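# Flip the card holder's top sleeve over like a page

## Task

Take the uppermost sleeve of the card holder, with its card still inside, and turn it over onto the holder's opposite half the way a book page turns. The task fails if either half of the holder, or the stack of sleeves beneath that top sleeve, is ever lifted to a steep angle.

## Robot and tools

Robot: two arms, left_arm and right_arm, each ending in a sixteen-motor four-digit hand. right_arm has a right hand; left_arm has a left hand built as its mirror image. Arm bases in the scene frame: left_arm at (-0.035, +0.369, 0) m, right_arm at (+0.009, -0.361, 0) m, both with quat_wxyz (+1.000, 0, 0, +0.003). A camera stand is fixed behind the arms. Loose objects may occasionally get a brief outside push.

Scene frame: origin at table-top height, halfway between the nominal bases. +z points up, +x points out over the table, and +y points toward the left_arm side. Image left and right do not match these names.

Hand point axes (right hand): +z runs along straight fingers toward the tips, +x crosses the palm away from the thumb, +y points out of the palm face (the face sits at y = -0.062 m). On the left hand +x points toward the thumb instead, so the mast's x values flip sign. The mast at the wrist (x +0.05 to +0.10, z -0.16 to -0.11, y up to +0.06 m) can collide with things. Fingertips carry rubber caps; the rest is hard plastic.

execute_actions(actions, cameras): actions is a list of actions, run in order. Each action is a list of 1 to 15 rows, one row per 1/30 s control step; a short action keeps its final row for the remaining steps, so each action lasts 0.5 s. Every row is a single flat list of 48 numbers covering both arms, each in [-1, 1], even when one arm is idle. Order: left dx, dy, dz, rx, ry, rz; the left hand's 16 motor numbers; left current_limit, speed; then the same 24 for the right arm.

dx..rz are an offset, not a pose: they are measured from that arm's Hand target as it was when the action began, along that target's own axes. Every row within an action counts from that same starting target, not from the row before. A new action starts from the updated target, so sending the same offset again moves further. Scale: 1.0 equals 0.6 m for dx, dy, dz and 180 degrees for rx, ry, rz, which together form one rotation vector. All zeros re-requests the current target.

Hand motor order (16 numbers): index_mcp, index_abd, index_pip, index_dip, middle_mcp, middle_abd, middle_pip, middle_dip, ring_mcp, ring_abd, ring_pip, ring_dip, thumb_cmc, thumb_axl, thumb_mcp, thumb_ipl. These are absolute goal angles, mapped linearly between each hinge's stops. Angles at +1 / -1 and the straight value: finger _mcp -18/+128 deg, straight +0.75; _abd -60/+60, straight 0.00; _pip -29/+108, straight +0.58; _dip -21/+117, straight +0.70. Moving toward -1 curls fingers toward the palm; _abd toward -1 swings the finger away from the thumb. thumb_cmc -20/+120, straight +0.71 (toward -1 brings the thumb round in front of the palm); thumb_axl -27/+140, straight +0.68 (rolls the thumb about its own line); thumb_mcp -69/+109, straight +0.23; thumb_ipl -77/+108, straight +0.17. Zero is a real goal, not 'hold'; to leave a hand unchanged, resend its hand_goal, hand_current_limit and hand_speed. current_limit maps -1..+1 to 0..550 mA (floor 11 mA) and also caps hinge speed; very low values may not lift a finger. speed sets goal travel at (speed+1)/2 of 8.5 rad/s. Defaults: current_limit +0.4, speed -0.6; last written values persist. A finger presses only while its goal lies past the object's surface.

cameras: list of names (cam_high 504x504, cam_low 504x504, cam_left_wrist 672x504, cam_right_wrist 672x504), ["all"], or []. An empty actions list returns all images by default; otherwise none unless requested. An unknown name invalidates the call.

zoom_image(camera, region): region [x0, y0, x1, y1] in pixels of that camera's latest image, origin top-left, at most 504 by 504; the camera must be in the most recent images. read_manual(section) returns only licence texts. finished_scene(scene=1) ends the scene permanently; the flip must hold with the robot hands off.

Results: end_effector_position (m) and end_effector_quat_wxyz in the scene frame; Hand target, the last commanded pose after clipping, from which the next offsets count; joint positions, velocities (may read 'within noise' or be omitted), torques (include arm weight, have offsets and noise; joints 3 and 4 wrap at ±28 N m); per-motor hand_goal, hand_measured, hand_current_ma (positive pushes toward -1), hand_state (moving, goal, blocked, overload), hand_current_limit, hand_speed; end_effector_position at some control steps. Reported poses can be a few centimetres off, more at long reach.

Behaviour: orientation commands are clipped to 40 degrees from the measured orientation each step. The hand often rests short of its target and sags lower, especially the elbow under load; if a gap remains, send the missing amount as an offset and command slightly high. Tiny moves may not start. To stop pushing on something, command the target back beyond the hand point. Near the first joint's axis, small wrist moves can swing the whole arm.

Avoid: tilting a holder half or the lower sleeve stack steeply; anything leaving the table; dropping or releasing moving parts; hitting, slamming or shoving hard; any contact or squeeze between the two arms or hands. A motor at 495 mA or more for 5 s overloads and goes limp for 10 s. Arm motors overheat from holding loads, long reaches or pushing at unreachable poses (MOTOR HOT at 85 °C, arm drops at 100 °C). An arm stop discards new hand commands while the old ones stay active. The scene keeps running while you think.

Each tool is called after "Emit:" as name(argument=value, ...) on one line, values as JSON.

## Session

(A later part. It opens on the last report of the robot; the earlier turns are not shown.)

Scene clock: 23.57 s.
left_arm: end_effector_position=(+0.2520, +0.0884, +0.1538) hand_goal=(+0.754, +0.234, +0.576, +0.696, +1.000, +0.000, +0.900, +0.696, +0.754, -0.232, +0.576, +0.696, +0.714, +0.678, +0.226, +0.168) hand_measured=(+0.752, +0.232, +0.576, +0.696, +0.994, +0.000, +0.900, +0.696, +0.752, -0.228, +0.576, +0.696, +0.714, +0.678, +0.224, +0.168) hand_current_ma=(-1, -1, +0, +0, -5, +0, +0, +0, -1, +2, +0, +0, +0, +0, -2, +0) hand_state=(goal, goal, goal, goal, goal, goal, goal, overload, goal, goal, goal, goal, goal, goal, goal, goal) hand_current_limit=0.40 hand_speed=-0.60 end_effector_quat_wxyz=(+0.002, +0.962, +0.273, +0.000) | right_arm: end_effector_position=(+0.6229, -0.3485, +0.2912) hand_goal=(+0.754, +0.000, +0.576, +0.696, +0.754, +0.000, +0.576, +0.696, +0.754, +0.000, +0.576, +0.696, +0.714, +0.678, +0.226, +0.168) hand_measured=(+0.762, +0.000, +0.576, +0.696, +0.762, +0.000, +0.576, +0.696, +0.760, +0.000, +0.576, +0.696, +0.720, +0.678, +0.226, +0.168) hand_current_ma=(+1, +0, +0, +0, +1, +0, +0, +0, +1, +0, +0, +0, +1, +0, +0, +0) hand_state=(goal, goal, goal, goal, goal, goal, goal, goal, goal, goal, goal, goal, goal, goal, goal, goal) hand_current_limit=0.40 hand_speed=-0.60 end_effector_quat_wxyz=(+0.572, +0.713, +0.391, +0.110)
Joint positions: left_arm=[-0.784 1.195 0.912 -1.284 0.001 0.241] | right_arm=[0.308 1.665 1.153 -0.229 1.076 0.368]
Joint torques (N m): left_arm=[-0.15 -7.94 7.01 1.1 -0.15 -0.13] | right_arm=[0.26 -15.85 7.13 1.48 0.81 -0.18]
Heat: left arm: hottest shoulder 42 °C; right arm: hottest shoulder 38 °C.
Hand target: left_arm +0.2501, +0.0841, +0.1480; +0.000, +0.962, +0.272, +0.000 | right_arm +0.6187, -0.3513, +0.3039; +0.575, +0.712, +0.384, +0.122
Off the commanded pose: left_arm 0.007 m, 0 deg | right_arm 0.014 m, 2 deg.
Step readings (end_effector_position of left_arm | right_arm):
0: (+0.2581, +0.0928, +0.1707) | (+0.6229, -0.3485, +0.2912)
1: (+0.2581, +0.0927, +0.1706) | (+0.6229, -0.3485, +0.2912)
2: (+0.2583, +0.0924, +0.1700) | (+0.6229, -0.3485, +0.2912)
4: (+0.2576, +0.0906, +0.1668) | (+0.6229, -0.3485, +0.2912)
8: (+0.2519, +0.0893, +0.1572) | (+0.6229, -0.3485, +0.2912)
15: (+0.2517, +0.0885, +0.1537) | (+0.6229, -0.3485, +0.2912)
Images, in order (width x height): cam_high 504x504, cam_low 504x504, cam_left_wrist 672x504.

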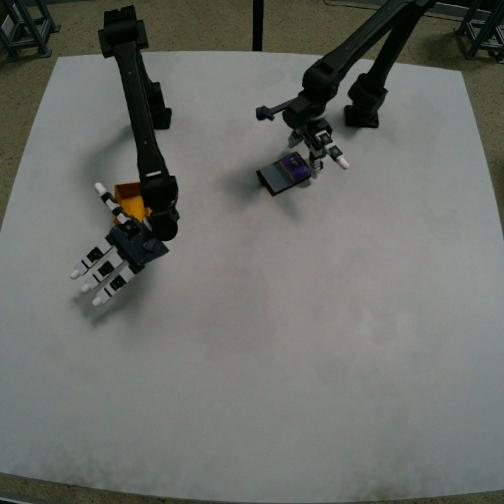

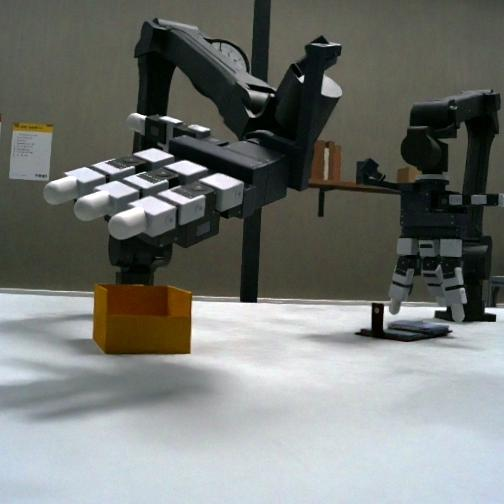

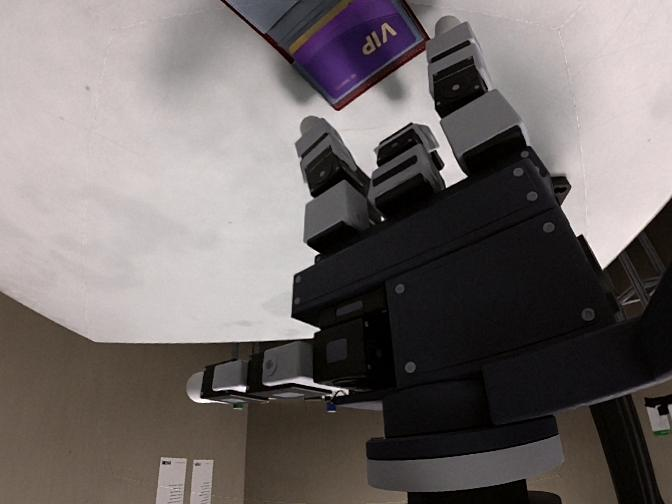

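Emit:
execute_actions(actions=[[[-0.005,0,0.02,0,0,0,0.754,0.233,0.576,0.696,1,0,0.9,0.696,0.754,-0.233,0.576,0.696,0.714,0.678,0.226,0.168,0.4,-0.6,0,0,0,0,0,0,0.754,0,0.576,0.696,0.754,0,0.576,0.696,0.754,0,0.576,0.696,0.714,0.678,0.226,0.168,0.4,-0.6]]], cameras=["cam_high","cam_low","cam_left_wrist"])

Emit:
zoom_image(camera="cam_low", region=[345, 265, 485, 345])

Emit:
zoom_image(camera="cam_high", region=[235, 120, 335, 200])

Emit:
zoom_image(camera="cam_left_wrist", region=[230, 0, 490, 140])

Scene clock: 24.90 s.
left_arm: end_effector_position=(+0.2501, +0.0868, +0.1423) hand_goal=(+0.754, +0.234, +0.576, +0.696, +1.000, +0.000, +0.900, +0.696, +0.754, -0.232, +0.576, +0.696, +0.714, +0.678, +0.226, +0.168) hand_measured=(+0.752, +0.232, +0.576, +0.696, +0.994, +0.000, +0.900, +0.696, +0.752, -0.228, +0.576, +0.696, +0.714, +0.678, +0.224, +0.168) hand_current_ma=(-1, -1, +0, +0, -5, +0, +0, +0, -1, +2, +0, +0, +0, +0, -2, +0) hand_state=(goal, goal, goal, goal, goal, goal, goal, overload, goal, goal, goal, goal, goal, goal, goal, goal) hand_current_limit=0.40 hand_speed=-0.60 end_effector_quat_wxyz=(+0.002, +0.962, +0.274, +0.001) | right_arm: end_effector_position=(+0.6229, -0.3485, +0.2912) hand_goal=(+0.754, +0.000, +0.576, +0.696, +0.754, +0.000, +0.576, +0.696, +0.754, +0.000, +0.576, +0.696, +0.714, +0.678, +0.226, +0.168) hand_measured=(+0.762, +0.000, +0.576, +0.696, +0.762, +0.000, +0.576, +0.696, +0.760, +0.000, +0.576, +0.696, +0.720, +0.678, +0.226, +0.168) hand_current_ma=(+1, +0, +0, +0, +1, +0, +0, +0, +1, +0, +0, +0, +1, +0, +0, +0) hand_state=(goal, goal, goal, goal, goal, goal, goal, goal, goal, goal, goal, goal, goal, goal, goal, goal) hand_current_limit=0.40 hand_speed=-0.60 end_effector_quat_wxyz=(+0.572, +0.713, +0.391, +0.110)
Joint positions: left_arm=[-0.792 1.204 0.887 -1.25 0.001 0.231] | right_arm=[0.308 1.665 1.153 -0.229 1.076 0.368]
Joint torques (N m): left_arm=[-0.09 -7.3 6.83 1.07 -0.15 -0.16] | right_arm=[0.09 -15.56 7.17 1.47 0.8 -0.18]
Heat: left arm: hottest shoulder 42 °C; right arm: hottest shoulder 38 °C.
Hand target: left_arm +0.2476, +0.0826, +0.1362; +0.000, +0.962, +0.272, +0.000 | right_arm +0.6187, -0.3513, +0.3039; +0.575, +0.712, +0.384, +0.122
Off the commanded pose: left_arm 0.008 m, 0 deg | right_arm 0.014 m, 2 deg.
Step readings (end_effector_position of left_arm | right_arm):
0: (+0.2521, +0.0884, +0.1538) | (+0.6229, -0.3485, +0.2912)
1: (+0.2521, +0.0884, +0.1538) | (+0.6229, -0.3485, +0.2912)
2: (+0.2523, +0.0881, +0.1534) | (+0.6229, -0.3485, +0.2912)
4: (+0.2523, +0.0872, +0.1514) | (+0.6229, -0.3485, +0.2912)
8: (+0.2500, +0.0871, +0.1450) | (+0.6229, -0.3485, +0.2912)
15: (+0.2499, +0.0868, +0.1422) | (+0.6229, -0.3485, +0.2912)
Images, in order (width x height): cam_high 504x504, cam_low 504x504, cam_left_wrist 672x504.

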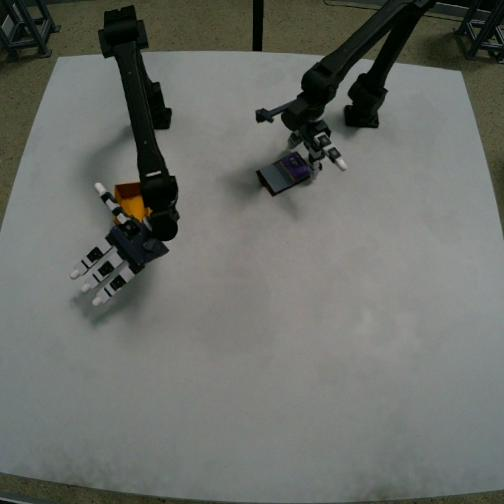

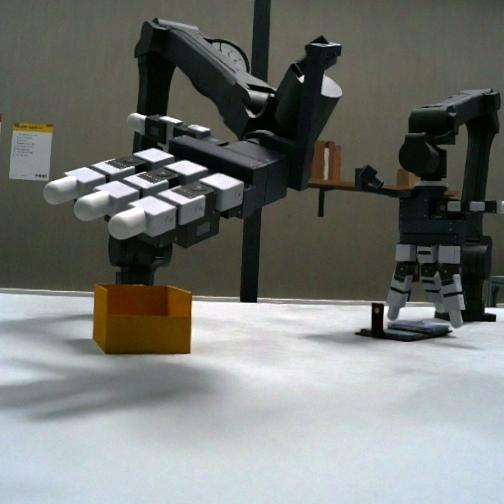

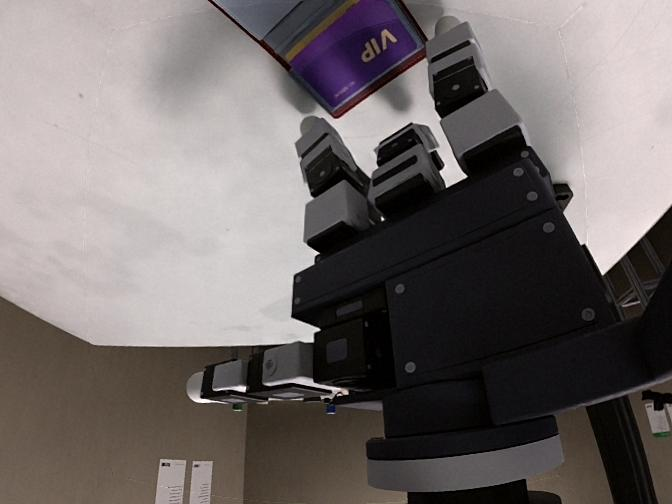

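Scaled by 3.600 from the camera's 504x504 image, which has a finer 720x720 frame.

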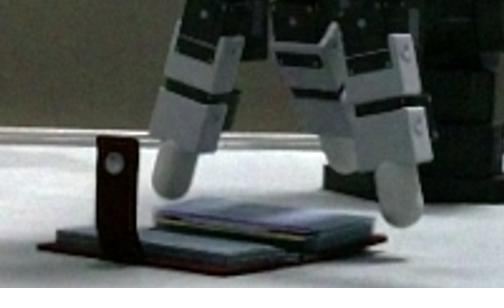

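Scaled by 5.040 from the camera's 504x504 image, which has a finer 720x720 frame.

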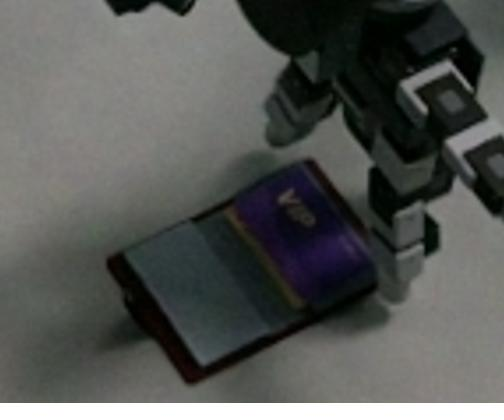

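Scaled by 1.938 from the camera's 672x504 image, which has a finer 960x720 frame.

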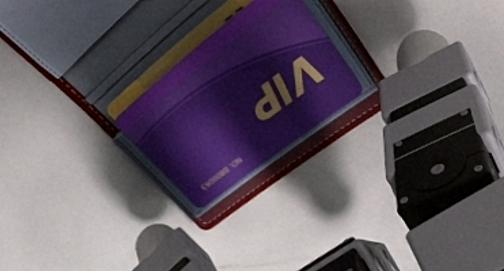

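Emit:
execute_actions(actions=[[[-0.004,0,0.0125,0,0,0,0.754,0.233,0.576,0.696,1,0,0.9,0.696,0.754,-0.233,0.576,0.696,0.714,0.678,0.226,0.168,0.4,-0.6,0,0,0,0,0,0,0.754,0,0.576,0.696,0.754,0,0.576,0.696,0.754,0,0.576,0.696,0.714,0.678,0.226,0.168,0.4,-0.6]],[[0,0,0,0,0,0,0.754,0.18,0.576,0.696,1,0,0.9,0.696,0.754,-0.18,0.576,0.696,0.714,0.678,0.226,0.168,0.4,-0.9,0,0,0,0,0,0,0.754,0,0.576,0.696,0.754,0,0.576,0.696,0.754,0,0.576,0.696,0.714,0.678,0.226,0.168,0.4,-0.6]]], cameras=["cam_high","cam_low","cam_left_wrist"])

Emit:
zoom_image(camera="cam_low", region=[345, 265, 485, 345])

Emit:
zoom_image(camera="cam_high", region=[235, 120, 335, 200])

Emit:
zoom_image(camera="cam_left_wrist", region=[230, 0, 490, 140])

Scene clock: 26.87 s.
left_arm: end_effector_position=(+0.2484, +0.0852, +0.1352) hand_goal=(+0.754, +0.180, +0.576, +0.696, +1.000, +0.000, +0.900, +0.696, +0.754, -0.180, +0.576, +0.696, +0.714, +0.678, +0.226, +0.168) hand_measured=(+0.752, +0.188, +0.576, +0.696, +0.994, +0.000, +0.900, +0.696, +0.752, -0.182, +0.576, +0.696, +0.714, +0.678, +0.224, +0.168) hand_current_ma=(-1, +5, +0, +0, -5, +0, +0, +0, -1, -1, +0, +0, +0, +0, -2, +0) hand_state=(goal, goal, goal, goal, goal, goal, goal, overload, goal, goal, goal, goal, goal, goal, goal, goal) hand_current_limit=0.40 hand_speed=-0.90 end_effector_quat_wxyz=(+0.003, +0.962, +0.274, +0.001) | right_arm: end_effector_position=(+0.6229, -0.3485, +0.2912) hand_goal=(+0.754, +0.000, +0.576, +0.696, +0.754, +0.000, +0.576, +0.696, +0.754, +0.000, +0.576, +0.696, +0.714, +0.678, +0.226, +0.168) hand_measured=(+0.762, +0.000, +0.576, +0.696, +0.762, +0.000, +0.576, +0.696, +0.760, +0.000, +0.576, +0.696, +0.720, +0.678, +0.226, +0.168) hand_current_ma=(+1, +0, +0, +0, +1, +0, +0, +0, +1, +0, +0, +0, +1, +0, +0, +0) hand_state=(goal, goal, goal, goal, goal, goal, goal, goal, goal, goal, goal, goal, goal, goal, goal, goal) hand_current_limit=0.40 hand_speed=-0.60 end_effector_quat_wxyz=(+0.572, +0.713, +0.391, +0.110)
Joint positions: left_arm=[-0.8 1.21 0.872 -1.228 0.001 0.223] | right_arm=[0.308 1.665 1.153 -0.229 1.076 0.368]
Joint torques (N m): left_arm=[-0.32 -7.82 6.71 1.02 -0.11 -0.15] | right_arm=[0.26 -15.68 7.15 1.46 0.8 -0.17]
Heat: left arm: hottest shoulder 42 °C; right arm: hottest shoulder 38 °C.
Hand target: left_arm +0.2455, +0.0813, +0.1286; +0.000, +0.962, +0.272, +0.000 | right_arm +0.6187, -0.3513, +0.3039; +0.575, +0.712, +0.384, +0.122
Off the commanded pose: left_arm 0.008 m, 0 deg | right_arm 0.014 m, 2 deg.
Step readings (end_effector_position of left_arm | right_arm):
0: (+0.2501, +0.0868, +0.1423) | (+0.6229, -0.3485, +0.2912)
1: (+0.2501, +0.0866, +0.1423) | (+0.6229, -0.3485, +0.2912)
2: (+0.2502, +0.0866, +0.1420) | (+0.6229, -0.3485, +0.2912)
4: (+0.2502, +0.0857, +0.1410) | (+0.6229, -0.3485, +0.2912)
8: (+0.2483, +0.0854, +0.1369) | (+0.6229, -0.3485, +0.2912)
15: (+0.2481, +0.0852, +0.1351) | (+0.6229, -0.3485, +0.2912)
16: (+0.2482, +0.0852, +0.1352) | (+0.6229, -0.3485, +0.2912)
17: (+0.2482, +0.0852, +0.1352) | (+0.6229, -0.3485, +0.2912)
19: (+0.2483, +0.0851, +0.1352) | (+0.6229, -0.3485, +0.2912)
23: (+0.2484, +0.0852, +0.1352) | (+0.6229, -0.3485, +0.2912)
30: (+0.2484, +0.0852, +0.1352) | (+0.6229, -0.3485, +0.2912)
Images, in order (width x height): cam_high 504x504, cam_low 504x504, cam_left_wrist 672x504.

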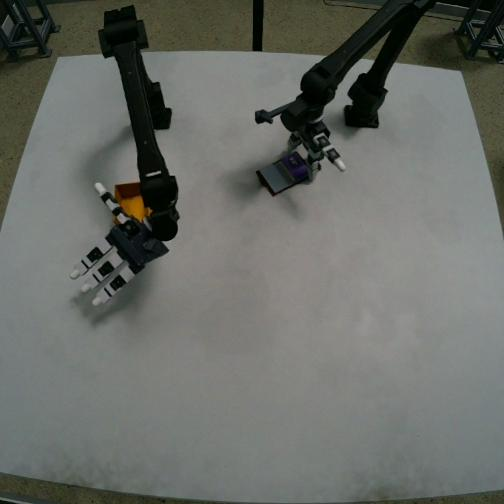

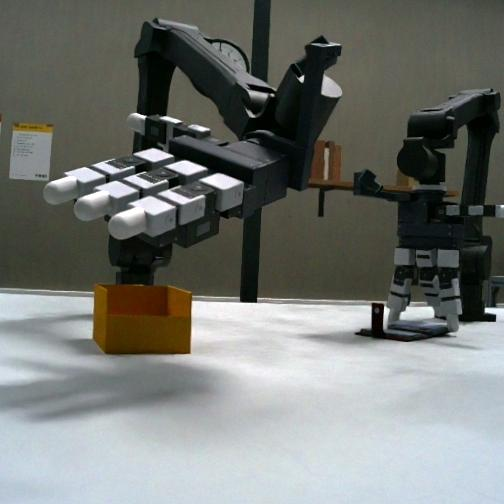

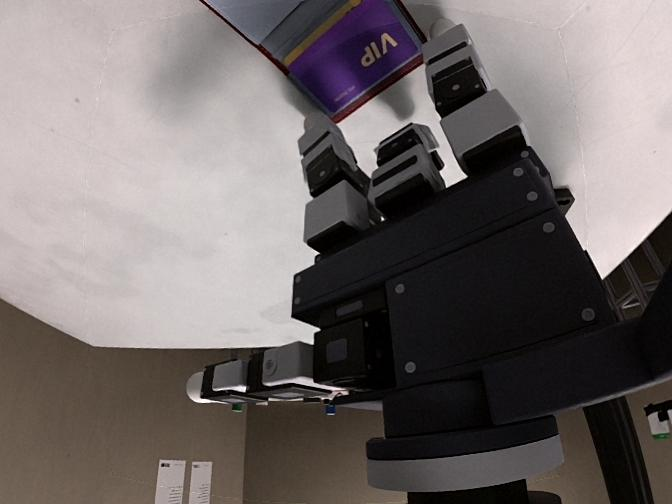

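Scaled by 3.600 from the camera's 504x504 image, which has a finer 720x720 frame.

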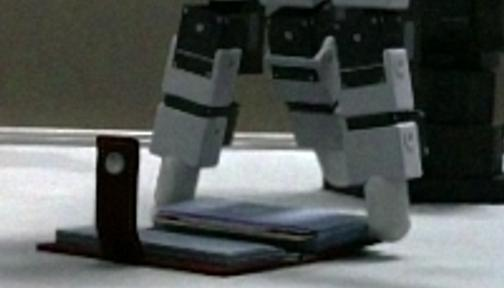

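Scaled by 5.040 from the camera's 504x504 image, which has a finer 720x720 frame.

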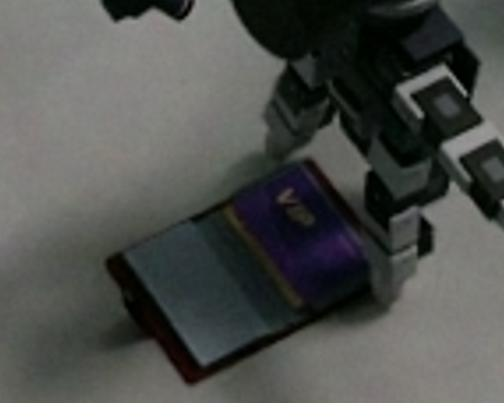

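Scaled by 1.938 from the camera's 672x504 image, which has a finer 960x720 frame.

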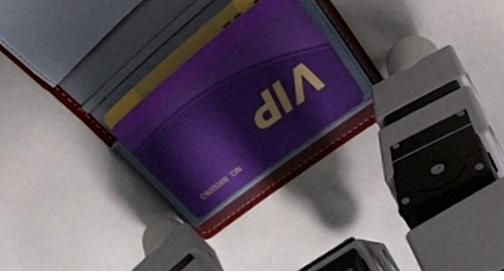

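Emit:
execute_actions(actions=[[[0,0,0,0,0,0,0.754,0.14,0.576,0.696,1,0,0.9,0.696,0.754,-0.14,0.576,0.696,0.714,0.678,0.226,0.168,0.4,-0.9,0,0,0,0,0,0,0.754,0,0.576,0.696,0.754,0,0.576,0.696,0.754,0,0.576,0.696,0.714,0.678,0.226,0.168,0.4,-0.6]]], cameras=["cam_high","cam_low","cam_left_wrist"])

Emit:
zoom_image(camera="cam_low", region=[345, 265, 485, 345])

Emit:
zoom_image(camera="cam_left_wrist", region=[230, 0, 490, 140])

Scene clock: 27.87 s.
left_arm: end_effector_position=(+0.2485, +0.0853, +0.1352) hand_goal=(+0.754, +0.140, +0.576, +0.696, +1.000, +0.000, +0.900, +0.696, +0.754, -0.140, +0.576, +0.696, +0.714, +0.678, +0.226, +0.168) hand_measured=(+0.752, +0.164, +0.576, +0.696, +0.994, +0.000, +0.900, +0.696, +0.752, -0.158, +0.576, +0.696, +0.714, +0.678, +0.224, +0.168) hand_current_ma=(-1, +29, +0, +0, -5, +0, +0, +0, -1, -19, +0, +0, +0, +0, -2, +0) hand_state=(goal, blocked, goal, goal, goal, goal, goal, overload, goal, goal, goal, goal, goal, goal, goal, goal) hand_current_limit=0.40 hand_speed=-0.90 end_effector_quat_wxyz=(+0.003, +0.962, +0.274, +0.001) | right_arm: end_effector_position=(+0.6229, -0.3485, +0.2912) hand_goal=(+0.754, +0.000, +0.576, +0.696, +0.754, +0.000, +0.576, +0.696, +0.754, +0.000, +0.576, +0.696, +0.714, +0.678, +0.226, +0.168) hand_measured=(+0.762, +0.000, +0.576, +0.696, +0.762, +0.000, +0.576, +0.696, +0.760, +0.000, +0.576, +0.696, +0.720, +0.678, +0.226, +0.168) hand_current_ma=(+1, +0, +0, +0, +1, +0, +0, +0, +1, +0, +0, +0, +1, +0, +0, +0) hand_state=(goal, goal, goal, goal, goal, goal, goal, goal, goal, goal, goal, goal, goal, goal, goal, goal) hand_current_limit=0.40 hand_speed=-0.60 end_effector_quat_wxyz=(+0.572, +0.713, +0.391, +0.110)
Joint positions: left_arm=[-0.8 1.21 0.872 -1.228 0 0.223] | right_arm=[0.308 1.665 1.153 -0.229 1.076 0.368]
Joint torques (N m): left_arm=[-0.15 -7.53 6.69 1.17 -0.12 -0.12] | right_arm=[0.09 -15.74 7.15 1.43 0.8 -0.18]
Heat: left arm: hottest shoulder 42 °C; right arm: hottest shoulder 38 °C.
Hand target: left_arm +0.2455, +0.0812, +0.1286; +0.000, +0.962, +0.272, +0.000 | right_arm +0.6187, -0.3513, +0.3039; +0.575, +0.712, +0.384, +0.122
Off the commanded pose: left_arm 0.008 m, 0 deg | right_arm 0.014 m, 2 deg.
Step readings (end_effector_position of left_arm | right_arm):
0: (+0.2484, +0.0852, +0.1352) | (+0.6229, -0.3485, +0.2912)
1: (+0.2484, +0.0852, +0.1352) | (+0.6229, -0.3485, +0.2912)
2: (+0.2484, +0.0852, +0.1352) | (+0.6229, -0.3485, +0.2912)
4: (+0.2485, +0.0853, +0.1352) | (+0.6229, -0.3485, +0.2912)
8: (+0.2485, +0.0853, +0.1352) | (+0.6229, -0.3485, +0.2912)
15: (+0.2485, +0.0853, +0.1352) | (+0.6229, -0.3485, +0.2912)
Images, in order (width x height): cam_high 504x504, cam_low 504x504, cam_left_wrist 672x504.

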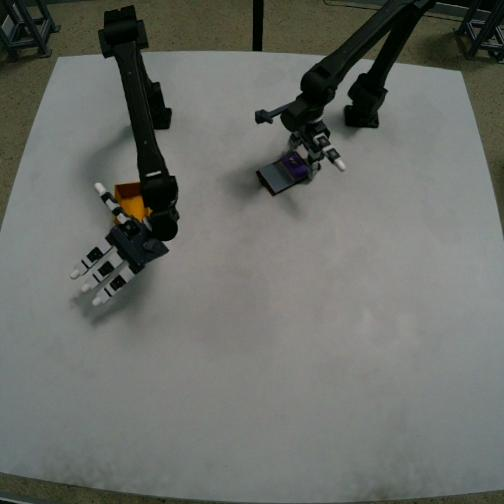

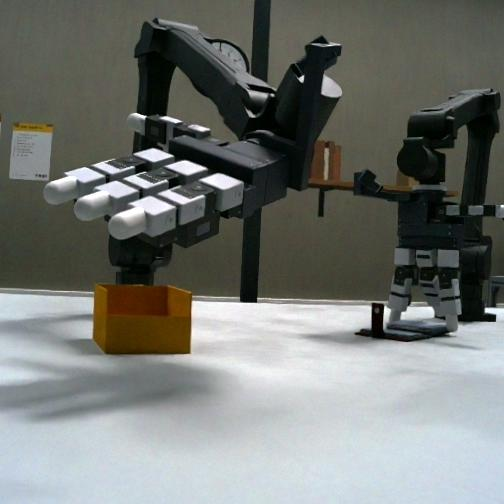

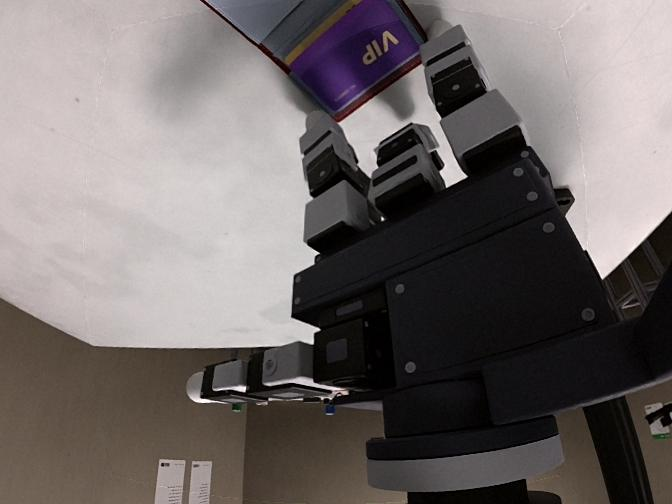

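Scaled by 3.600 from the camera's 504x504 image, which has a finer 720x720 frame.

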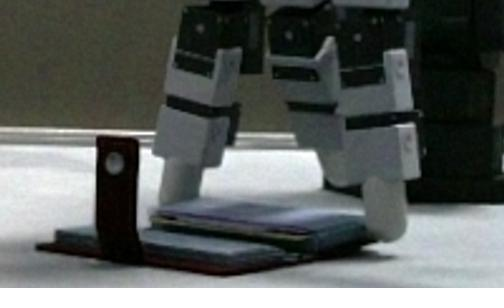

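Scaled by 1.938 from the camera's 672x504 image, which has a finer 960x720 frame.

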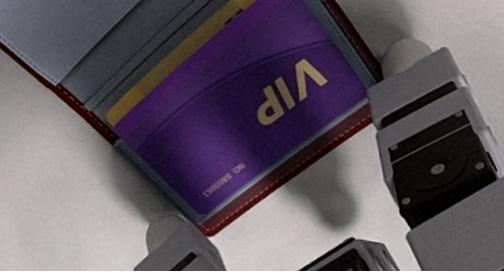

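Emit:
execute_actions(actions=[[[0,0,-0.006,0,0,0,0.754,0.19,0.576,0.696,1,0,0.9,0.696,0.754,-0.19,0.576,0.696,0.714,0.678,0.226,0.168,0.4,-0.7,0,0,0,0,0,0,0.754,0,0.576,0.696,0.754,0,0.576,0.696,0.754,0,0.576,0.696,0.714,0.678,0.226,0.168,0.4,-0.6]],[[0,0,0,0,0,0,0.754,0.10,0.576,0.696,1,0,0.9,0.696,0.754,-0.10,0.576,0.696,0.714,0.678,0.226,0.168,0.4,-0.9,0,0,0,0,0,0,0.754,0,0.576,0.696,0.754,0,0.576,0.696,0.754,0,0.576,0.696,0.714,0.678,0.226,0.168,0.4,-0.6]]], cameras=["cam_low","cam_left_wrist"])

Emit:
zoom_image(camera="cam_low", region=[345, 265, 485, 345])

Emit:
zoom_image(camera="cam_left_wrist", region=[230, 0, 490, 140])

Scene clock: 29.60 s.
left_arm: end_effector_position=(+0.2483, +0.0852, +0.1352) hand_goal=(+0.754, +0.100, +0.576, +0.696, +1.000, +0.000, +0.900, +0.696, +0.754, -0.100, +0.576, +0.696, +0.714, +0.678, +0.226, +0.168) hand_measured=(+0.752, +0.160, +0.576, +0.696, +0.994, +0.000, +0.900, +0.696, +0.752, -0.156, +0.576, +0.696, +0.714, +0.678, +0.224, +0.168) hand_current_ma=(+0, +109, +0, +0, -5, +0, +0, +0, -1, -102, +0, +0, +0, +0, -2, +0) hand_state=(goal, blocked, goal, goal, goal, goal, goal, overload, goal, blocked, goal, goal, goal, goal, goal, goal) hand_current_limit=0.40 hand_speed=-0.90 end_effector_quat_wxyz=(+0.003, +0.962, +0.274, +0.001) | right_arm: end_effector_position=(+0.6229, -0.3485, +0.2912) hand_goal=(+0.754, +0.000, +0.576, +0.696, +0.754, +0.000, +0.576, +0.696, +0.754, +0.000, +0.576, +0.696, +0.714, +0.678, +0.226, +0.168) hand_measured=(+0.762, +0.000, +0.576, +0.696, +0.762, +0.000, +0.576, +0.696, +0.760, +0.000, +0.576, +0.696, +0.720, +0.678, +0.226, +0.168) hand_current_ma=(+1, +0, +0, +0, +1, +0, +0, +0, +1, +0, +0, +0, +1, +0, +0, +0) hand_state=(goal, goal, goal, goal, goal, goal, goal, goal, goal, goal, goal, goal, goal, goal, goal, goal) hand_current_limit=0.40 hand_speed=-0.60 end_effector_quat_wxyz=(+0.572, +0.713, +0.391, +0.110)
Joint positions: left_arm=[-0.8 1.21 0.872 -1.228 0.001 0.222] | right_arm=[0.308 1.665 1.153 -0.229 1.076 0.368]
Joint torques (N m): left_arm=[-0.38 -8.23 7.35 0.88 -0.13 -0.1] | right_arm=[0.26 -15.62 7.15 1.47 0.8 -0.19]
Heat: left arm: hottest shoulder 42 °C; right arm: hottest shoulder 38 °C.
Hand target: left_arm +0.2455, +0.0812, +0.1322; +0.000, +0.962, +0.272, +0.000 | right_arm +0.6187, -0.3513, +0.3039; +0.575, +0.712, +0.384, +0.122
Off the commanded pose: left_arm 0.006 m, 0 deg | right_arm 0.014 m, 2 deg.
Step readings (end_effector_position of left_arm | right_arm):
0: (+0.2485, +0.0853, +0.1352) | (+0.6229, -0.3485, +0.2912)
1: (+0.2485, +0.0853, +0.1352) | (+0.6229, -0.3485, +0.2912)
2: (+0.2485, +0.0853, +0.1352) | (+0.6229, -0.3485, +0.2912)
4: (+0.2483, +0.0851, +0.1352) | (+0.6229, -0.3485, +0.2912)
8: (+0.2483, +0.0851, +0.1352) | (+0.6229, -0.3485, +0.2912)
15: (+0.2483, +0.0851, +0.1352) | (+0.6229, -0.3485, +0.2912)
16: (+0.2483, +0.0851, +0.1352) | (+0.6229, -0.3485, +0.2912)
17: (+0.2483, +0.0851, +0.1352) | (+0.6229, -0.3485, +0.2912)
19: (+0.2483, +0.0851, +0.1352) | (+0.6229, -0.3485, +0.2912)
23: (+0.2483, +0.0852, +0.1352) | (+0.6229, -0.3485, +0.2912)
30: (+0.2483, +0.0852, +0.1352) | (+0.6229, -0.3485, +0.2912)
Images, in order (width x height): cam_low 504x504, cam_left_wrist 672x504.

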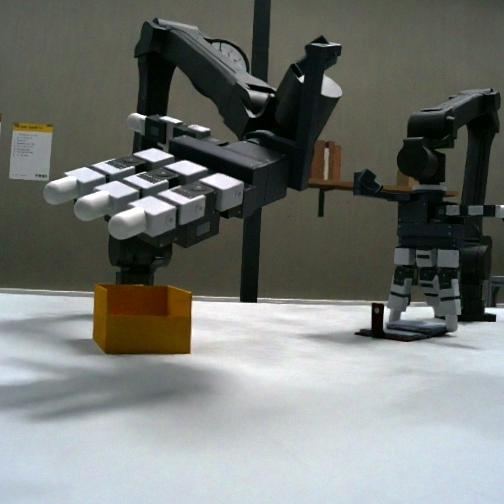

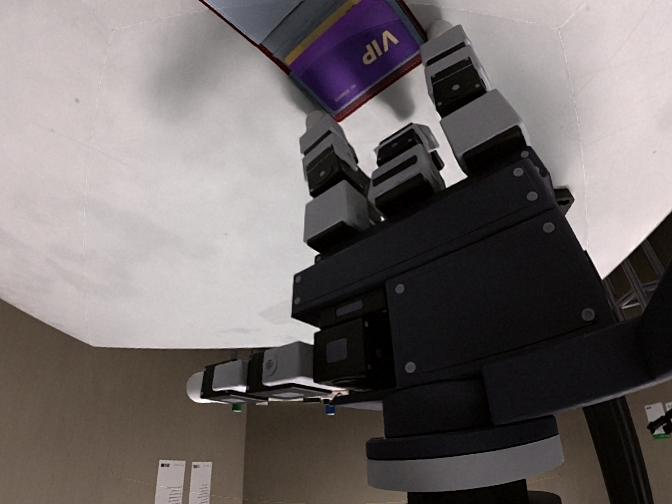

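Scaled by 3.600 from the camera's 504x504 image, which has a finer 720x720 frame.

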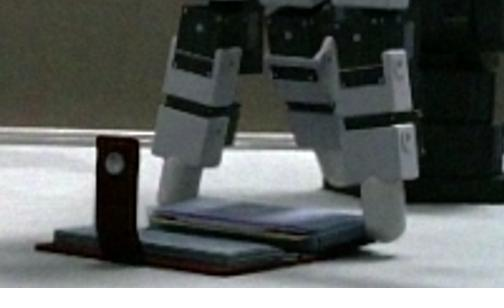

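Scaled by 1.938 from the camera's 672x504 image, which has a finer 960x720 frame.

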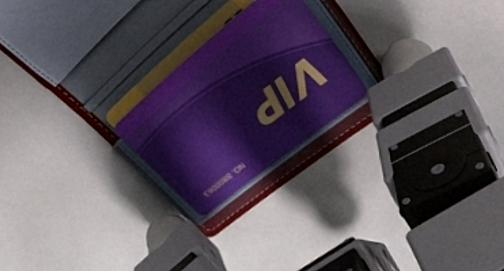

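Emit:
execute_actions(actions=[[[0,0,-0.015,0,0,0,0.754,0.19,0.576,0.696,1,0,0.9,0.696,0.754,-0.19,0.576,0.696,0.714,0.678,0.226,0.168,0.4,-0.7,0,0,0,0,0,0,0.754,0,0.576,0.696,0.754,0,0.576,0.696,0.754,0,0.576,0.696,0.714,0.678,0.226,0.168,0.4,-0.6]]], cameras=[])

Scene clock: 30.67 s.
left_arm: end_effector_position=(+0.2463, +0.0872, +0.1342) hand_goal=(+0.754, +0.190, +0.576, +0.696, +1.000, +0.000, +0.900, +0.696, +0.754, -0.190, +0.576, +0.696, +0.714, +0.678, +0.226, +0.168) hand_measured=(+0.752, +0.188, +0.576, +0.696, +0.994, +0.000, +0.900, +0.696, +0.752, -0.186, +0.576, +0.696, +0.714, +0.678, +0.224, +0.168) hand_current_ma=(+0, -1, +0, +0, -5, +0, +0, +0, -1, +2, +0, +0, +0, +0, -2, +0) hand_state=(goal, goal, goal, goal, goal, goal, goal, overload, goal, goal, goal, goal, goal, goal, goal, goal) hand_current_limit=0.40 hand_speed=-0.70 end_effector_quat_wxyz=(-0.002, +0.962, +0.274, -0.002) | right_arm: end_effector_position=(+0.6229, -0.3485, +0.2912) hand_goal=(+0.754, +0.000, +0.576, +0.696, +0.754, +0.000, +0.576, +0.696, +0.754, +0.000, +0.576, +0.696, +0.714, +0.678, +0.226, +0.168) hand_measured=(+0.762, +0.000, +0.576, +0.696, +0.762, +0.000, +0.576, +0.696, +0.760, +0.000, +0.576, +0.696, +0.720, +0.678, +0.226, +0.168) hand_current_ma=(+1, +0, +0, +0, +1, +0, +0, +0, +1, +0, +0, +0, +1, +0, +0, +0) hand_state=(goal, goal, goal, goal, goal, goal, goal, goal, goal, goal, goal, goal, goal, goal, goal, goal) hand_current_limit=0.40 hand_speed=-0.60 end_effector_quat_wxyz=(+0.572, +0.713, +0.391, +0.110)
Joint positions: left_arm=[-0.8 1.21 0.872 -1.239 0.001 0.222] | right_arm=[0.308 1.665 1.153 -0.229 1.076 0.368]
Joint torques (N m): left_arm=[-0.26 -8.7 8.58 -0.01 -0.12 -0.12] | right_arm=[0.09 -15.56 7.17 1.44 0.8 -0.18]
Heat: left arm: hottest shoulder 42 °C; right arm: hottest shoulder 38 °C.
Hand target: left_arm +0.2455, +0.0813, +0.1412; +0.000, +0.962, +0.272, +0.000 | right_arm +0.6187, -0.3513, +0.3039; +0.575, +0.712, +0.384, +0.122
Off the commanded pose: left_arm 0.009 m, 0 deg | right_arm 0.014 m, 2 deg.
Step readings (end_effector_position of left_arm | right_arm):
0: (+0.2483, +0.0852, +0.1352) | (+0.6229, -0.3485, +0.2912)
1: (+0.2483, +0.0852, +0.1352) | (+0.6229, -0.3485, +0.2912)
2: (+0.2483, +0.0852, +0.1352) | (+0.6229, -0.3485, +0.2912)
4: (+0.2481, +0.0854, +0.1351) | (+0.6229, -0.3485, +0.2912)
8: (+0.2470, +0.0865, +0.1345) | (+0.6229, -0.3485, +0.2912)
15: (+0.2464, +0.0871, +0.1342) | (+0.6229, -0.3485, +0.2912)
No camera images: "cameras" was empty.

Emit:
execute_actions(actions=[[[0,0,-0.03,0,0,0,0.754,0.19,0.576,0.696,1,0,0.9,0.696,0.754,-0.19,0.576,0.696,0.714,0.678,0.226,0.168,0.4,-0.7,0,0,0,0,0,0,0.754,0,0.576,0.696,0.754,0,0.576,0.696,0.754,0,0.576,0.696,0.714,0.678,0.226,0.168,0.4,-0.6]],[[0,0,0.023,0,0,0,0.754,0.19,0.576,0.696,1,0,0.9,0.696,0.754,-0.19,0.576,0.696,0.714,0.678,0.226,0.168,0.4,-0.7,0,0,0,0,0,0,0.754,0,0.576,0.696,0.754,0,0.576,0.696,0.754,0,0.576,0.696,0.714,0.678,0.226,0.168,0.4,-0.6]],[[0,0,0.023,0,0,0,0.754,0.19,0.576,0.696,1,0,0.9,0.696,0.754,-0.19,0.576,0.696,0.714,0.678,0.226,0.168,0.4,-0.7,0,0,0,0,0,0,0.754,0,0.576,0.696,0.754,0,0.576,0.696,0.754,0,0.576,0.696,0.714,0.678,0.226,0.168,0.4,-0.6]]], cameras=["cam_low","cam_left_wrist"])

Emit:
zoom_image(camera="cam_low", region=[345, 265, 485, 345])

Scene clock: 32.77 s.
left_arm: end_effector_position=(+0.2468, +0.0867, +0.1357) hand_goal=(+0.754, +0.190, +0.576, +0.696, +1.000, +0.000, +0.900, +0.696, +0.754, -0.190, +0.576, +0.696, +0.714, +0.678, +0.226, +0.168) hand_measured=(+0.752, +0.188, +0.576, +0.696, +0.994, +0.000, +0.900, +0.696, +0.752, -0.186, +0.576, +0.696, +0.714, +0.678, +0.224, +0.168) hand_current_ma=(+0, -1, +0, +0, -5, +0, +0, +0, -1, +2, +0, +0, +0, +0, -2, +0) hand_state=(goal, goal, goal, goal, goal, goal, goal, overload, goal, goal, goal, goal, goal, goal, goal, goal) hand_current_limit=0.40 hand_speed=-0.70 end_effector_quat_wxyz=(+0.000, +0.962, +0.274, +0.000) | right_arm: end_effector_position=(+0.6229, -0.3485, +0.2912) hand_goal=(+0.754, +0.000, +0.576, +0.696, +0.754, +0.000, +0.576, +0.696, +0.754, +0.000, +0.576, +0.696, +0.714, +0.678, +0.226, +0.168) hand_measured=(+0.762, +0.000, +0.576, +0.696, +0.762, +0.000, +0.576, +0.696, +0.760, +0.000, +0.576, +0.696, +0.720, +0.678, +0.226, +0.168) hand_current_ma=(+1, +0, +0, +0, +1, +0, +0, +0, +1, +0, +0, +0, +1, +0, +0, +0) hand_state=(goal, goal, goal, goal, goal, goal, goal, goal, goal, goal, goal, goal, goal, goal, goal, goal) hand_current_limit=0.40 hand_speed=-0.60 end_effector_quat_wxyz=(+0.572, +0.713, +0.391, +0.110)
Joint positions: left_arm=[-0.8 1.206 0.872 -1.236 0.001 0.222] | right_arm=[0.308 1.665 1.153 -0.229 1.076 0.368]
Joint torques (N m): left_arm=[0.21 -7.71 7.25 1.02 -0.11 -0.14] | right_arm=[0.26 -15.85 7.16 1.43 0.8 -0.17]
Heat: left arm: hottest shoulder 42 °C; right arm: hottest shoulder 38 °C.
Hand target: left_arm +0.2455, +0.0813, +0.1316; +0.000, +0.962, +0.272, +0.000 | right_arm +0.6187, -0.3513, +0.3039; +0.575, +0.712, +0.384, +0.122
Off the commanded pose: left_arm 0.007 m, 0 deg | right_arm 0.014 m, 2 deg.
Step readings (end_effector_position of left_arm | right_arm):
0: (+0.2463, +0.0872, +0.1342) | (+0.6229, -0.3485, +0.2912)
1: (+0.2463, +0.0873, +0.1342) | (+0.6229, -0.3485, +0.2912)
2: (+0.2454, +0.0881, +0.1338) | (+0.6229, -0.3485, +0.2912)
4: (+0.2427, +0.0908, +0.1328) | (+0.6229, -0.3485, +0.2912)
8: (+0.2387, +0.0949, +0.1325) | (+0.6229, -0.3485, +0.2912)
15: (+0.2373, +0.0964, +0.1337) | (+0.6229, -0.3485, +0.2912)
16: (+0.2373, +0.0964, +0.1337) | (+0.6229, -0.3485, +0.2912)
17: (+0.2373, +0.0964, +0.1337) | (+0.6229, -0.3485, +0.2912)
19: (+0.2374, +0.0963, +0.1337) | (+0.6229, -0.3485, +0.2912)
23: (+0.2387, +0.0950, +0.1343) | (+0.6229, -0.3485, +0.2912)
30: (+0.2396, +0.0941, +0.1347) | (+0.6229, -0.3485, +0.2912)
31: (+0.2397, +0.0939, +0.1348) | (+0.6229, -0.3485, +0.2912)
32: (+0.2403, +0.0933, +0.1350) | (+0.6229, -0.3485, +0.2912)
34: (+0.2425, +0.0911, +0.1360) | (+0.6229, -0.3485, +0.2912)
38: (+0.2457, +0.0878, +0.1366) | (+0.6229, -0.3485, +0.2912)
45: (+0.2467, +0.0868, +0.1357) | (+0.6229, -0.3485, +0.2912)
Images, in order (width x height): cam_low 504x504, cam_left_wrist 672x504.

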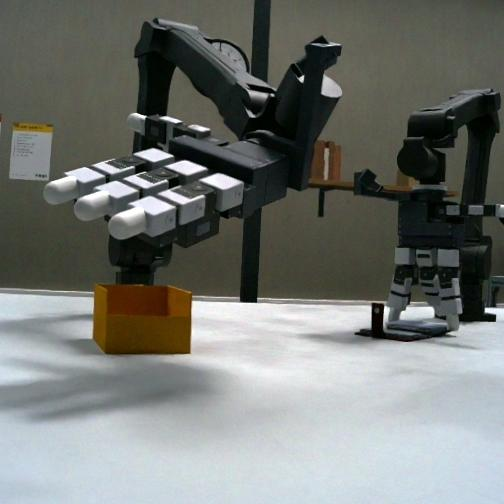

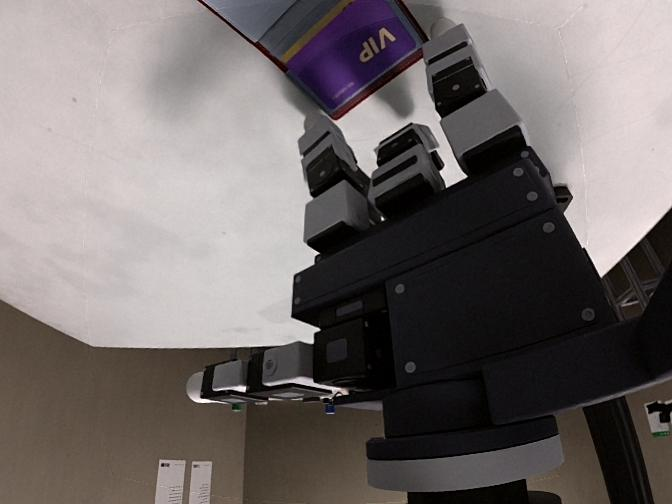

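Scaled by 3.600 from the camera's 504x504 image, which has a finer 720x720 frame.

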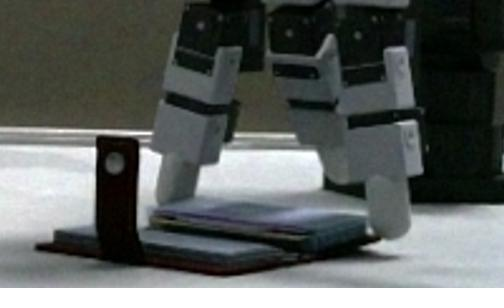

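Emit:
execute_actions(actions=[[[0,0,-0.035,0,0,0,0.754,0.19,0.576,0.696,1,0,0.9,0.696,0.754,-0.19,0.576,0.696,0.714,0.678,0.226,0.168,0.4,-0.7,0,0,0,0,0,0,0.754,0,0.576,0.696,0.754,0,0.576,0.696,0.754,0,0.576,0.696,0.714,0.678,0.226,0.168,0.4,-0.6]],[[0,0,-0.03,0,0,0,0.754,0.19,0.576,0.696,1,0,0.9,0.696,0.754,-0.19,0.576,0.696,0.714,0.678,0.226,0.168,0.4,-0.7,0,0,0,0,0,0,0.754,0,0.576,0.696,0.754,0,0.576,0.696,0.754,0,0.576,0.696,0.714,0.678,0.226,0.168,0.4,-0.6]],[[0,0,0.03,0,0,0,0.754,0.19,0.576,0.696,1,0,0.9,0.696,0.754,-0.19,0.576,0.696,0.714,0.678,0.226,0.168,0.4,-0.7,0,0,0,0,0,0,0.754,0,0.576,0.696,0.754,0,0.576,0.696,0.754,0,0.576,0.696,0.714,0.678,0.226,0.168,0.4,-0.6]],[[0,0,0.03,0,0,0,0.754,0.19,0.576,0.696,1,0,0.9,0.696,0.754,-0.19,0.576,0.696,0.714,0.678,0.226,0.168,0.4,-0.7,0,0,0,0,0,0,0.754,0,0.576,0.696,0.754,0,0.576,0.696,0.754,0,0.576,0.696,0.714,0.678,0.226,0.168,0.4,-0.6]]], cameras=["cam_low","cam_high"])

Emit:
zoom_image(camera="cam_low", region=[345, 265, 485, 345])

Emit:
zoom_image(camera="cam_high", region=[235, 120, 335, 200])

Scene clock: 35.83 s.
left_arm: end_effector_position=(+0.2480, +0.0855, +0.1405) hand_goal=(+0.754, +0.190, +0.576, +0.696, +1.000, +0.000, +0.900, +0.696, +0.754, -0.190, +0.576, +0.696, +0.714, +0.678, +0.226, +0.168) hand_measured=(+0.752, +0.188, +0.576, +0.696, +0.994, +0.000, +0.900, +0.696, +0.752, -0.186, +0.576, +0.696, +0.714, +0.678, +0.224, +0.168) hand_current_ma=(+0, -1, +0, +0, -5, +0, +0, +0, -1, +2, +0, +0, +0, +0, -2, +0) hand_state=(goal, goal, goal, goal, goal, goal, goal, overload, goal, goal, goal, goal, goal, goal, goal, goal) hand_current_limit=0.40 hand_speed=-0.70 end_effector_quat_wxyz=(+0.002, +0.962, +0.274, +0.001) | right_arm: end_effector_position=(+0.6229, -0.3485, +0.2912) hand_goal=(+0.754, +0.000, +0.576, +0.696, +0.754, +0.000, +0.576, +0.696, +0.754, +0.000, +0.576, +0.696, +0.714, +0.678, +0.226, +0.168) hand_measured=(+0.762, +0.000, +0.576, +0.696, +0.762, +0.000, +0.576, +0.696, +0.760, +0.000, +0.576, +0.696, +0.720, +0.678, +0.226, +0.168) hand_current_ma=(+1, +0, +0, +0, +1, +0, +0, +0, +1, +0, +0, +0, +1, +0, +0, +0) hand_state=(goal, goal, goal, goal, goal, goal, goal, goal, goal, goal, goal, goal, goal, goal, goal, goal) hand_current_limit=0.40 hand_speed=-0.60 end_effector_quat_wxyz=(+0.572, +0.713, +0.391, +0.110)
Joint positions: left_arm=[-0.8 1.204 0.883 -1.246 0.001 0.222] | right_arm=[0.308 1.665 1.153 -0.229 1.076 0.368]
Joint torques (N m): left_arm=[-0.38 -7.53 6.89 1.02 -0.13 -0.17] | right_arm=[-0.03 -15.68 7.16 1.46 0.8 -0.17]
Heat: left arm: hottest shoulder 42 °C; right arm: hottest shoulder 38 °C.
Hand target: left_arm +0.2455, +0.0813, +0.1345; +0.000, +0.962, +0.272, +0.000 | right_arm +0.6187, -0.3513, +0.3039; +0.575, +0.712, +0.384, +0.122
Off the commanded pose: left_arm 0.008 m, 0 deg | right_arm 0.014 m, 2 deg.
Step readings (end_effector_position of left_arm | right_arm):
0: (+0.2468, +0.0867, +0.1357) | (+0.6229, -0.3485, +0.2912)
1: (+0.2468, +0.0867, +0.1357) | (+0.6229, -0.3485, +0.2912)
2: (+0.2468, +0.0867, +0.1357) | (+0.6229, -0.3485, +0.2912)
4: (+0.2456, +0.0879, +0.1351) | (+0.6229, -0.3485, +0.2912)
8: (+0.2422, +0.0914, +0.1335) | (+0.6229, -0.3485, +0.2912)
15: (+0.2407, +0.0930, +0.1328) | (+0.6229, -0.3485, +0.2912)
16: (+0.2405, +0.0931, +0.1328) | (+0.6229, -0.3485, +0.2912)
17: (+0.2398, +0.0938, +0.1327) | (+0.6229, -0.3485, +0.2912)
19: (+0.2378, +0.0958, +0.1338) | (+0.6229, -0.3485, +0.2912)
23: (+0.2372, +0.0965, +0.1410) | (+0.6229, -0.3485, +0.2912)
30: (+0.2388, +0.0948, +0.1476) | (+0.6229, -0.3485, +0.2912)
31: (+0.2388, +0.0948, +0.1476) | (+0.6229, -0.3485, +0.2912)
32: (+0.2388, +0.0948, +0.1476) | (+0.6229, -0.3485, +0.2912)
34: (+0.2393, +0.0944, +0.1478) | (+0.6229, -0.3485, +0.2912)
38: (+0.2418, +0.0918, +0.1490) | (+0.6229, -0.3485, +0.2912)
45: (+0.2430, +0.0906, +0.1495) | (+0.6229, -0.3485, +0.2912)
46: (+0.2432, +0.0904, +0.1496) | (+0.6229, -0.3485, +0.2912)
47: (+0.2438, +0.0898, +0.1499) | (+0.6229, -0.3485, +0.2912)
49: (+0.2466, +0.0869, +0.1503) | (+0.6229, -0.3485, +0.2912)
53: (+0.2488, +0.0847, +0.1462) | (+0.6229, -0.3485, +0.2912)
60: (+0.2477, +0.0858, +0.1403) | (+0.6229, -0.3485, +0.2912)
Images, in order (width x height): cam_high 504x504, cam_low 504x504.

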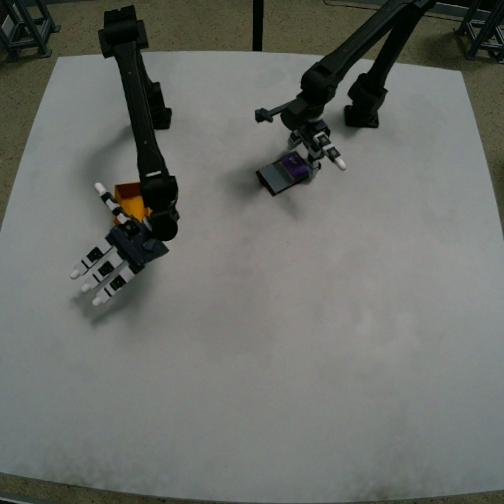

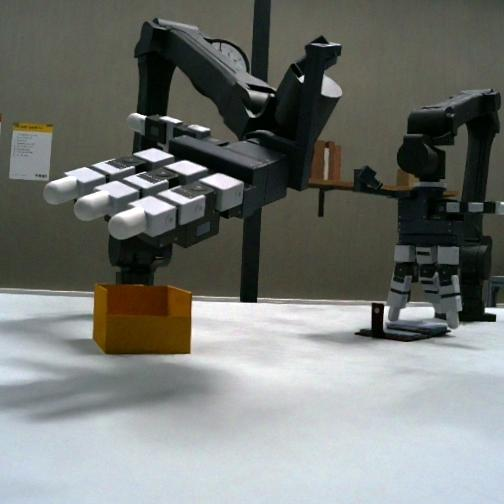

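Scaled by 3.600 from the camera's 504x504 image, which has a finer 720x720 frame.

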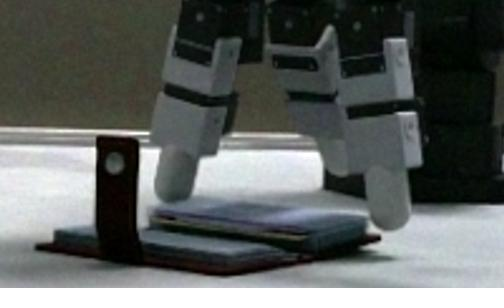

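Scaled by 5.040 from the camera's 504x504 image, which has a finer 720x720 frame.

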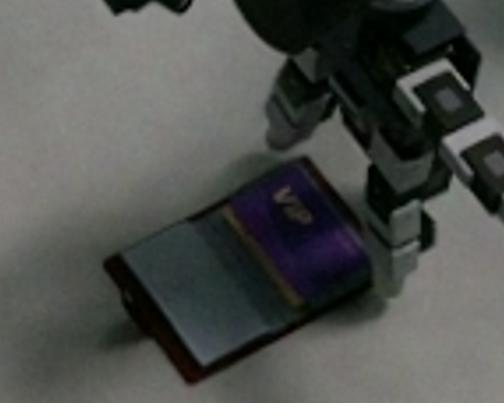

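Emit:
execute_actions(actions=[[[0,0,0.006,0,0,0,0.754,0.19,0.576,0.696,1,0,0.9,0.696,0.754,-0.19,0.576,0.696,0.714,0.678,0.226,0.168,0.4,-0.7,0,0,0,0,0,0,0.754,0,0.576,0.696,0.754,0,0.576,0.696,0.754,0,0.576,0.696,0.714,0.678,0.226,0.168,0.4,-0.6]],[[0,0,0,0,0,0,0.754,0.10,0.576,0.696,1,0,0.9,0.696,0.754,-0.10,0.576,0.696,0.714,0.678,0.226,0.168,0.4,-0.8,0,0,0,0,0,0,0.754,0,0.576,0.696,0.754,0,0.576,0.696,0.754,0,0.576,0.696,0.714,0.678,0.226,0.168,0.4,-0.6]]], cameras=["cam_low","cam_high"])

Emit:
zoom_image(camera="cam_low", region=[345, 265, 485, 345])

Scene clock: 37.40 s.
left_arm: end_effector_position=(+0.2482, +0.0853, +0.1379) hand_goal=(+0.754, +0.100, +0.576, +0.696, +1.000, +0.000, +0.900, +0.696, +0.754, -0.100, +0.576, +0.696, +0.714, +0.678, +0.226, +0.168) hand_measured=(+0.752, +0.154, +0.576, +0.696, +0.994, +0.000, +0.900, +0.696, +0.752, -0.154, +0.576, +0.696, +0.714, +0.678, +0.224, +0.168) hand_current_ma=(+0, +96, +0, +0, -5, +0, +0, +0, -1, -94, +0, +0, +0, +0, -2, +0) hand_state=(goal, blocked, goal, goal, goal, goal, goal, overload, goal, blocked, goal, goal, goal, goal, goal, goal) hand_current_limit=0.40 hand_speed=-0.80 end_effector_quat_wxyz=(+0.003, +0.962, +0.274, +0.001) | right_arm: end_effector_position=(+0.6229, -0.3485, +0.2912) hand_goal=(+0.754, +0.000, +0.576, +0.696, +0.754, +0.000, +0.576, +0.696, +0.754, +0.000, +0.576, +0.696, +0.714, +0.678, +0.226, +0.168) hand_measured=(+0.762, +0.000, +0.576, +0.696, +0.762, +0.000, +0.576, +0.696, +0.760, +0.000, +0.576, +0.696, +0.720, +0.678, +0.226, +0.168) hand_current_ma=(+1, +0, +0, +0, +1, +0, +0, +0, +1, +0, +0, +0, +1, +0, +0, +0) hand_state=(goal, goal, goal, goal, goal, goal, goal, goal, goal, goal, goal, goal, goal, goal, goal, goal) hand_current_limit=0.40 hand_speed=-0.60 end_effector_quat_wxyz=(+0.572, +0.713, +0.391, +0.110)
Joint positions: left_arm=[-0.8 1.206 0.877 -1.236 0.001 0.222] | right_arm=[0.308 1.665 1.153 -0.229 1.076 0.368]
Joint torques (N m): left_arm=[-0.09 -7.53 6.8 1.1 -0.12 -0.12] | right_arm=[0.21 -15.85 7.17 1.51 0.8 -0.2]
Heat: left arm: hottest shoulder 42 °C; right arm: hottest shoulder 38 °C.
Hand target: left_arm +0.2455, +0.0813, +0.1310; +0.000, +0.962, +0.272, +0.000 | right_arm +0.6187, -0.3513, +0.3039; +0.575, +0.712, +0.384, +0.122
Off the commanded pose: left_arm 0.008 m, 0 deg | right_arm 0.014 m, 2 deg.
Step readings (end_effector_position of left_arm | right_arm):
0: (+0.2480, +0.0855, +0.1405) | (+0.6229, -0.3485, +0.2912)
1: (+0.2480, +0.0855, +0.1405) | (+0.6229, -0.3485, +0.2912)
2: (+0.2482, +0.0853, +0.1406) | (+0.6229, -0.3485, +0.2912)
4: (+0.2487, +0.0848, +0.1408) | (+0.6229, -0.3485, +0.2912)
8: (+0.2490, +0.0845, +0.1401) | (+0.6229, -0.3485, +0.2912)
15: (+0.2482, +0.0853, +0.1379) | (+0.6229, -0.3485, +0.2912)
16: (+0.2482, +0.0853, +0.1379) | (+0.6229, -0.3485, +0.2912)
17: (+0.2482, +0.0853, +0.1379) | (+0.6229, -0.3485, +0.2912)
19: (+0.2482, +0.0853, +0.1379) | (+0.6229, -0.3485, +0.2912)
23: (+0.2482, +0.0853, +0.1379) | (+0.6229, -0.3485, +0.2912)
30: (+0.2482, +0.0853, +0.1379) | (+0.6229, -0.3485, +0.2912)
Images, in order (width x height): cam_high 504x504, cam_low 504x504.

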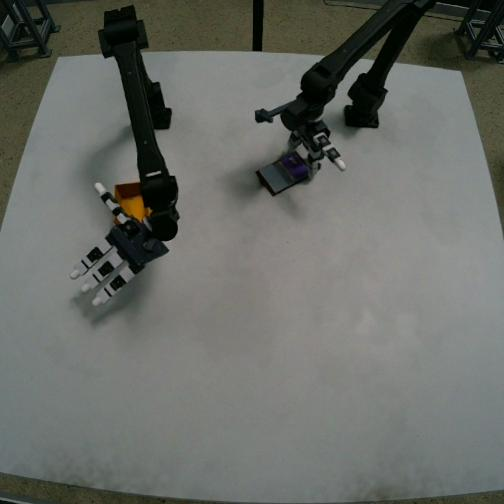

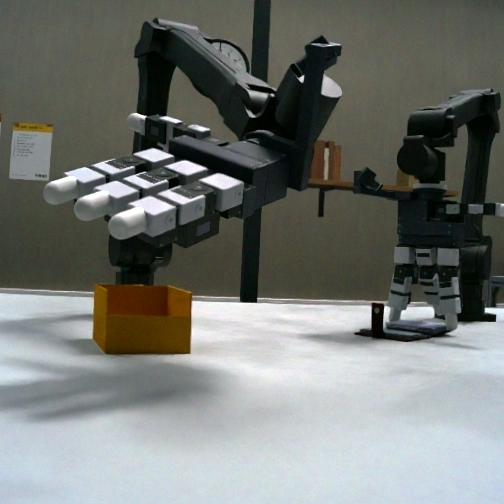

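Scaled by 3.600 from the camera's 504x504 image, which has a finer 720x720 frame.

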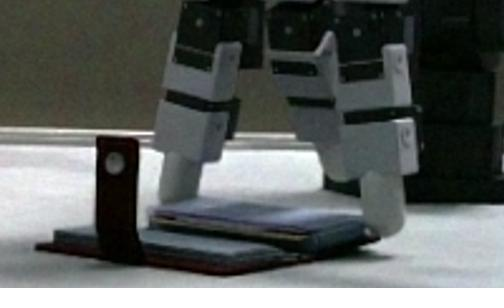

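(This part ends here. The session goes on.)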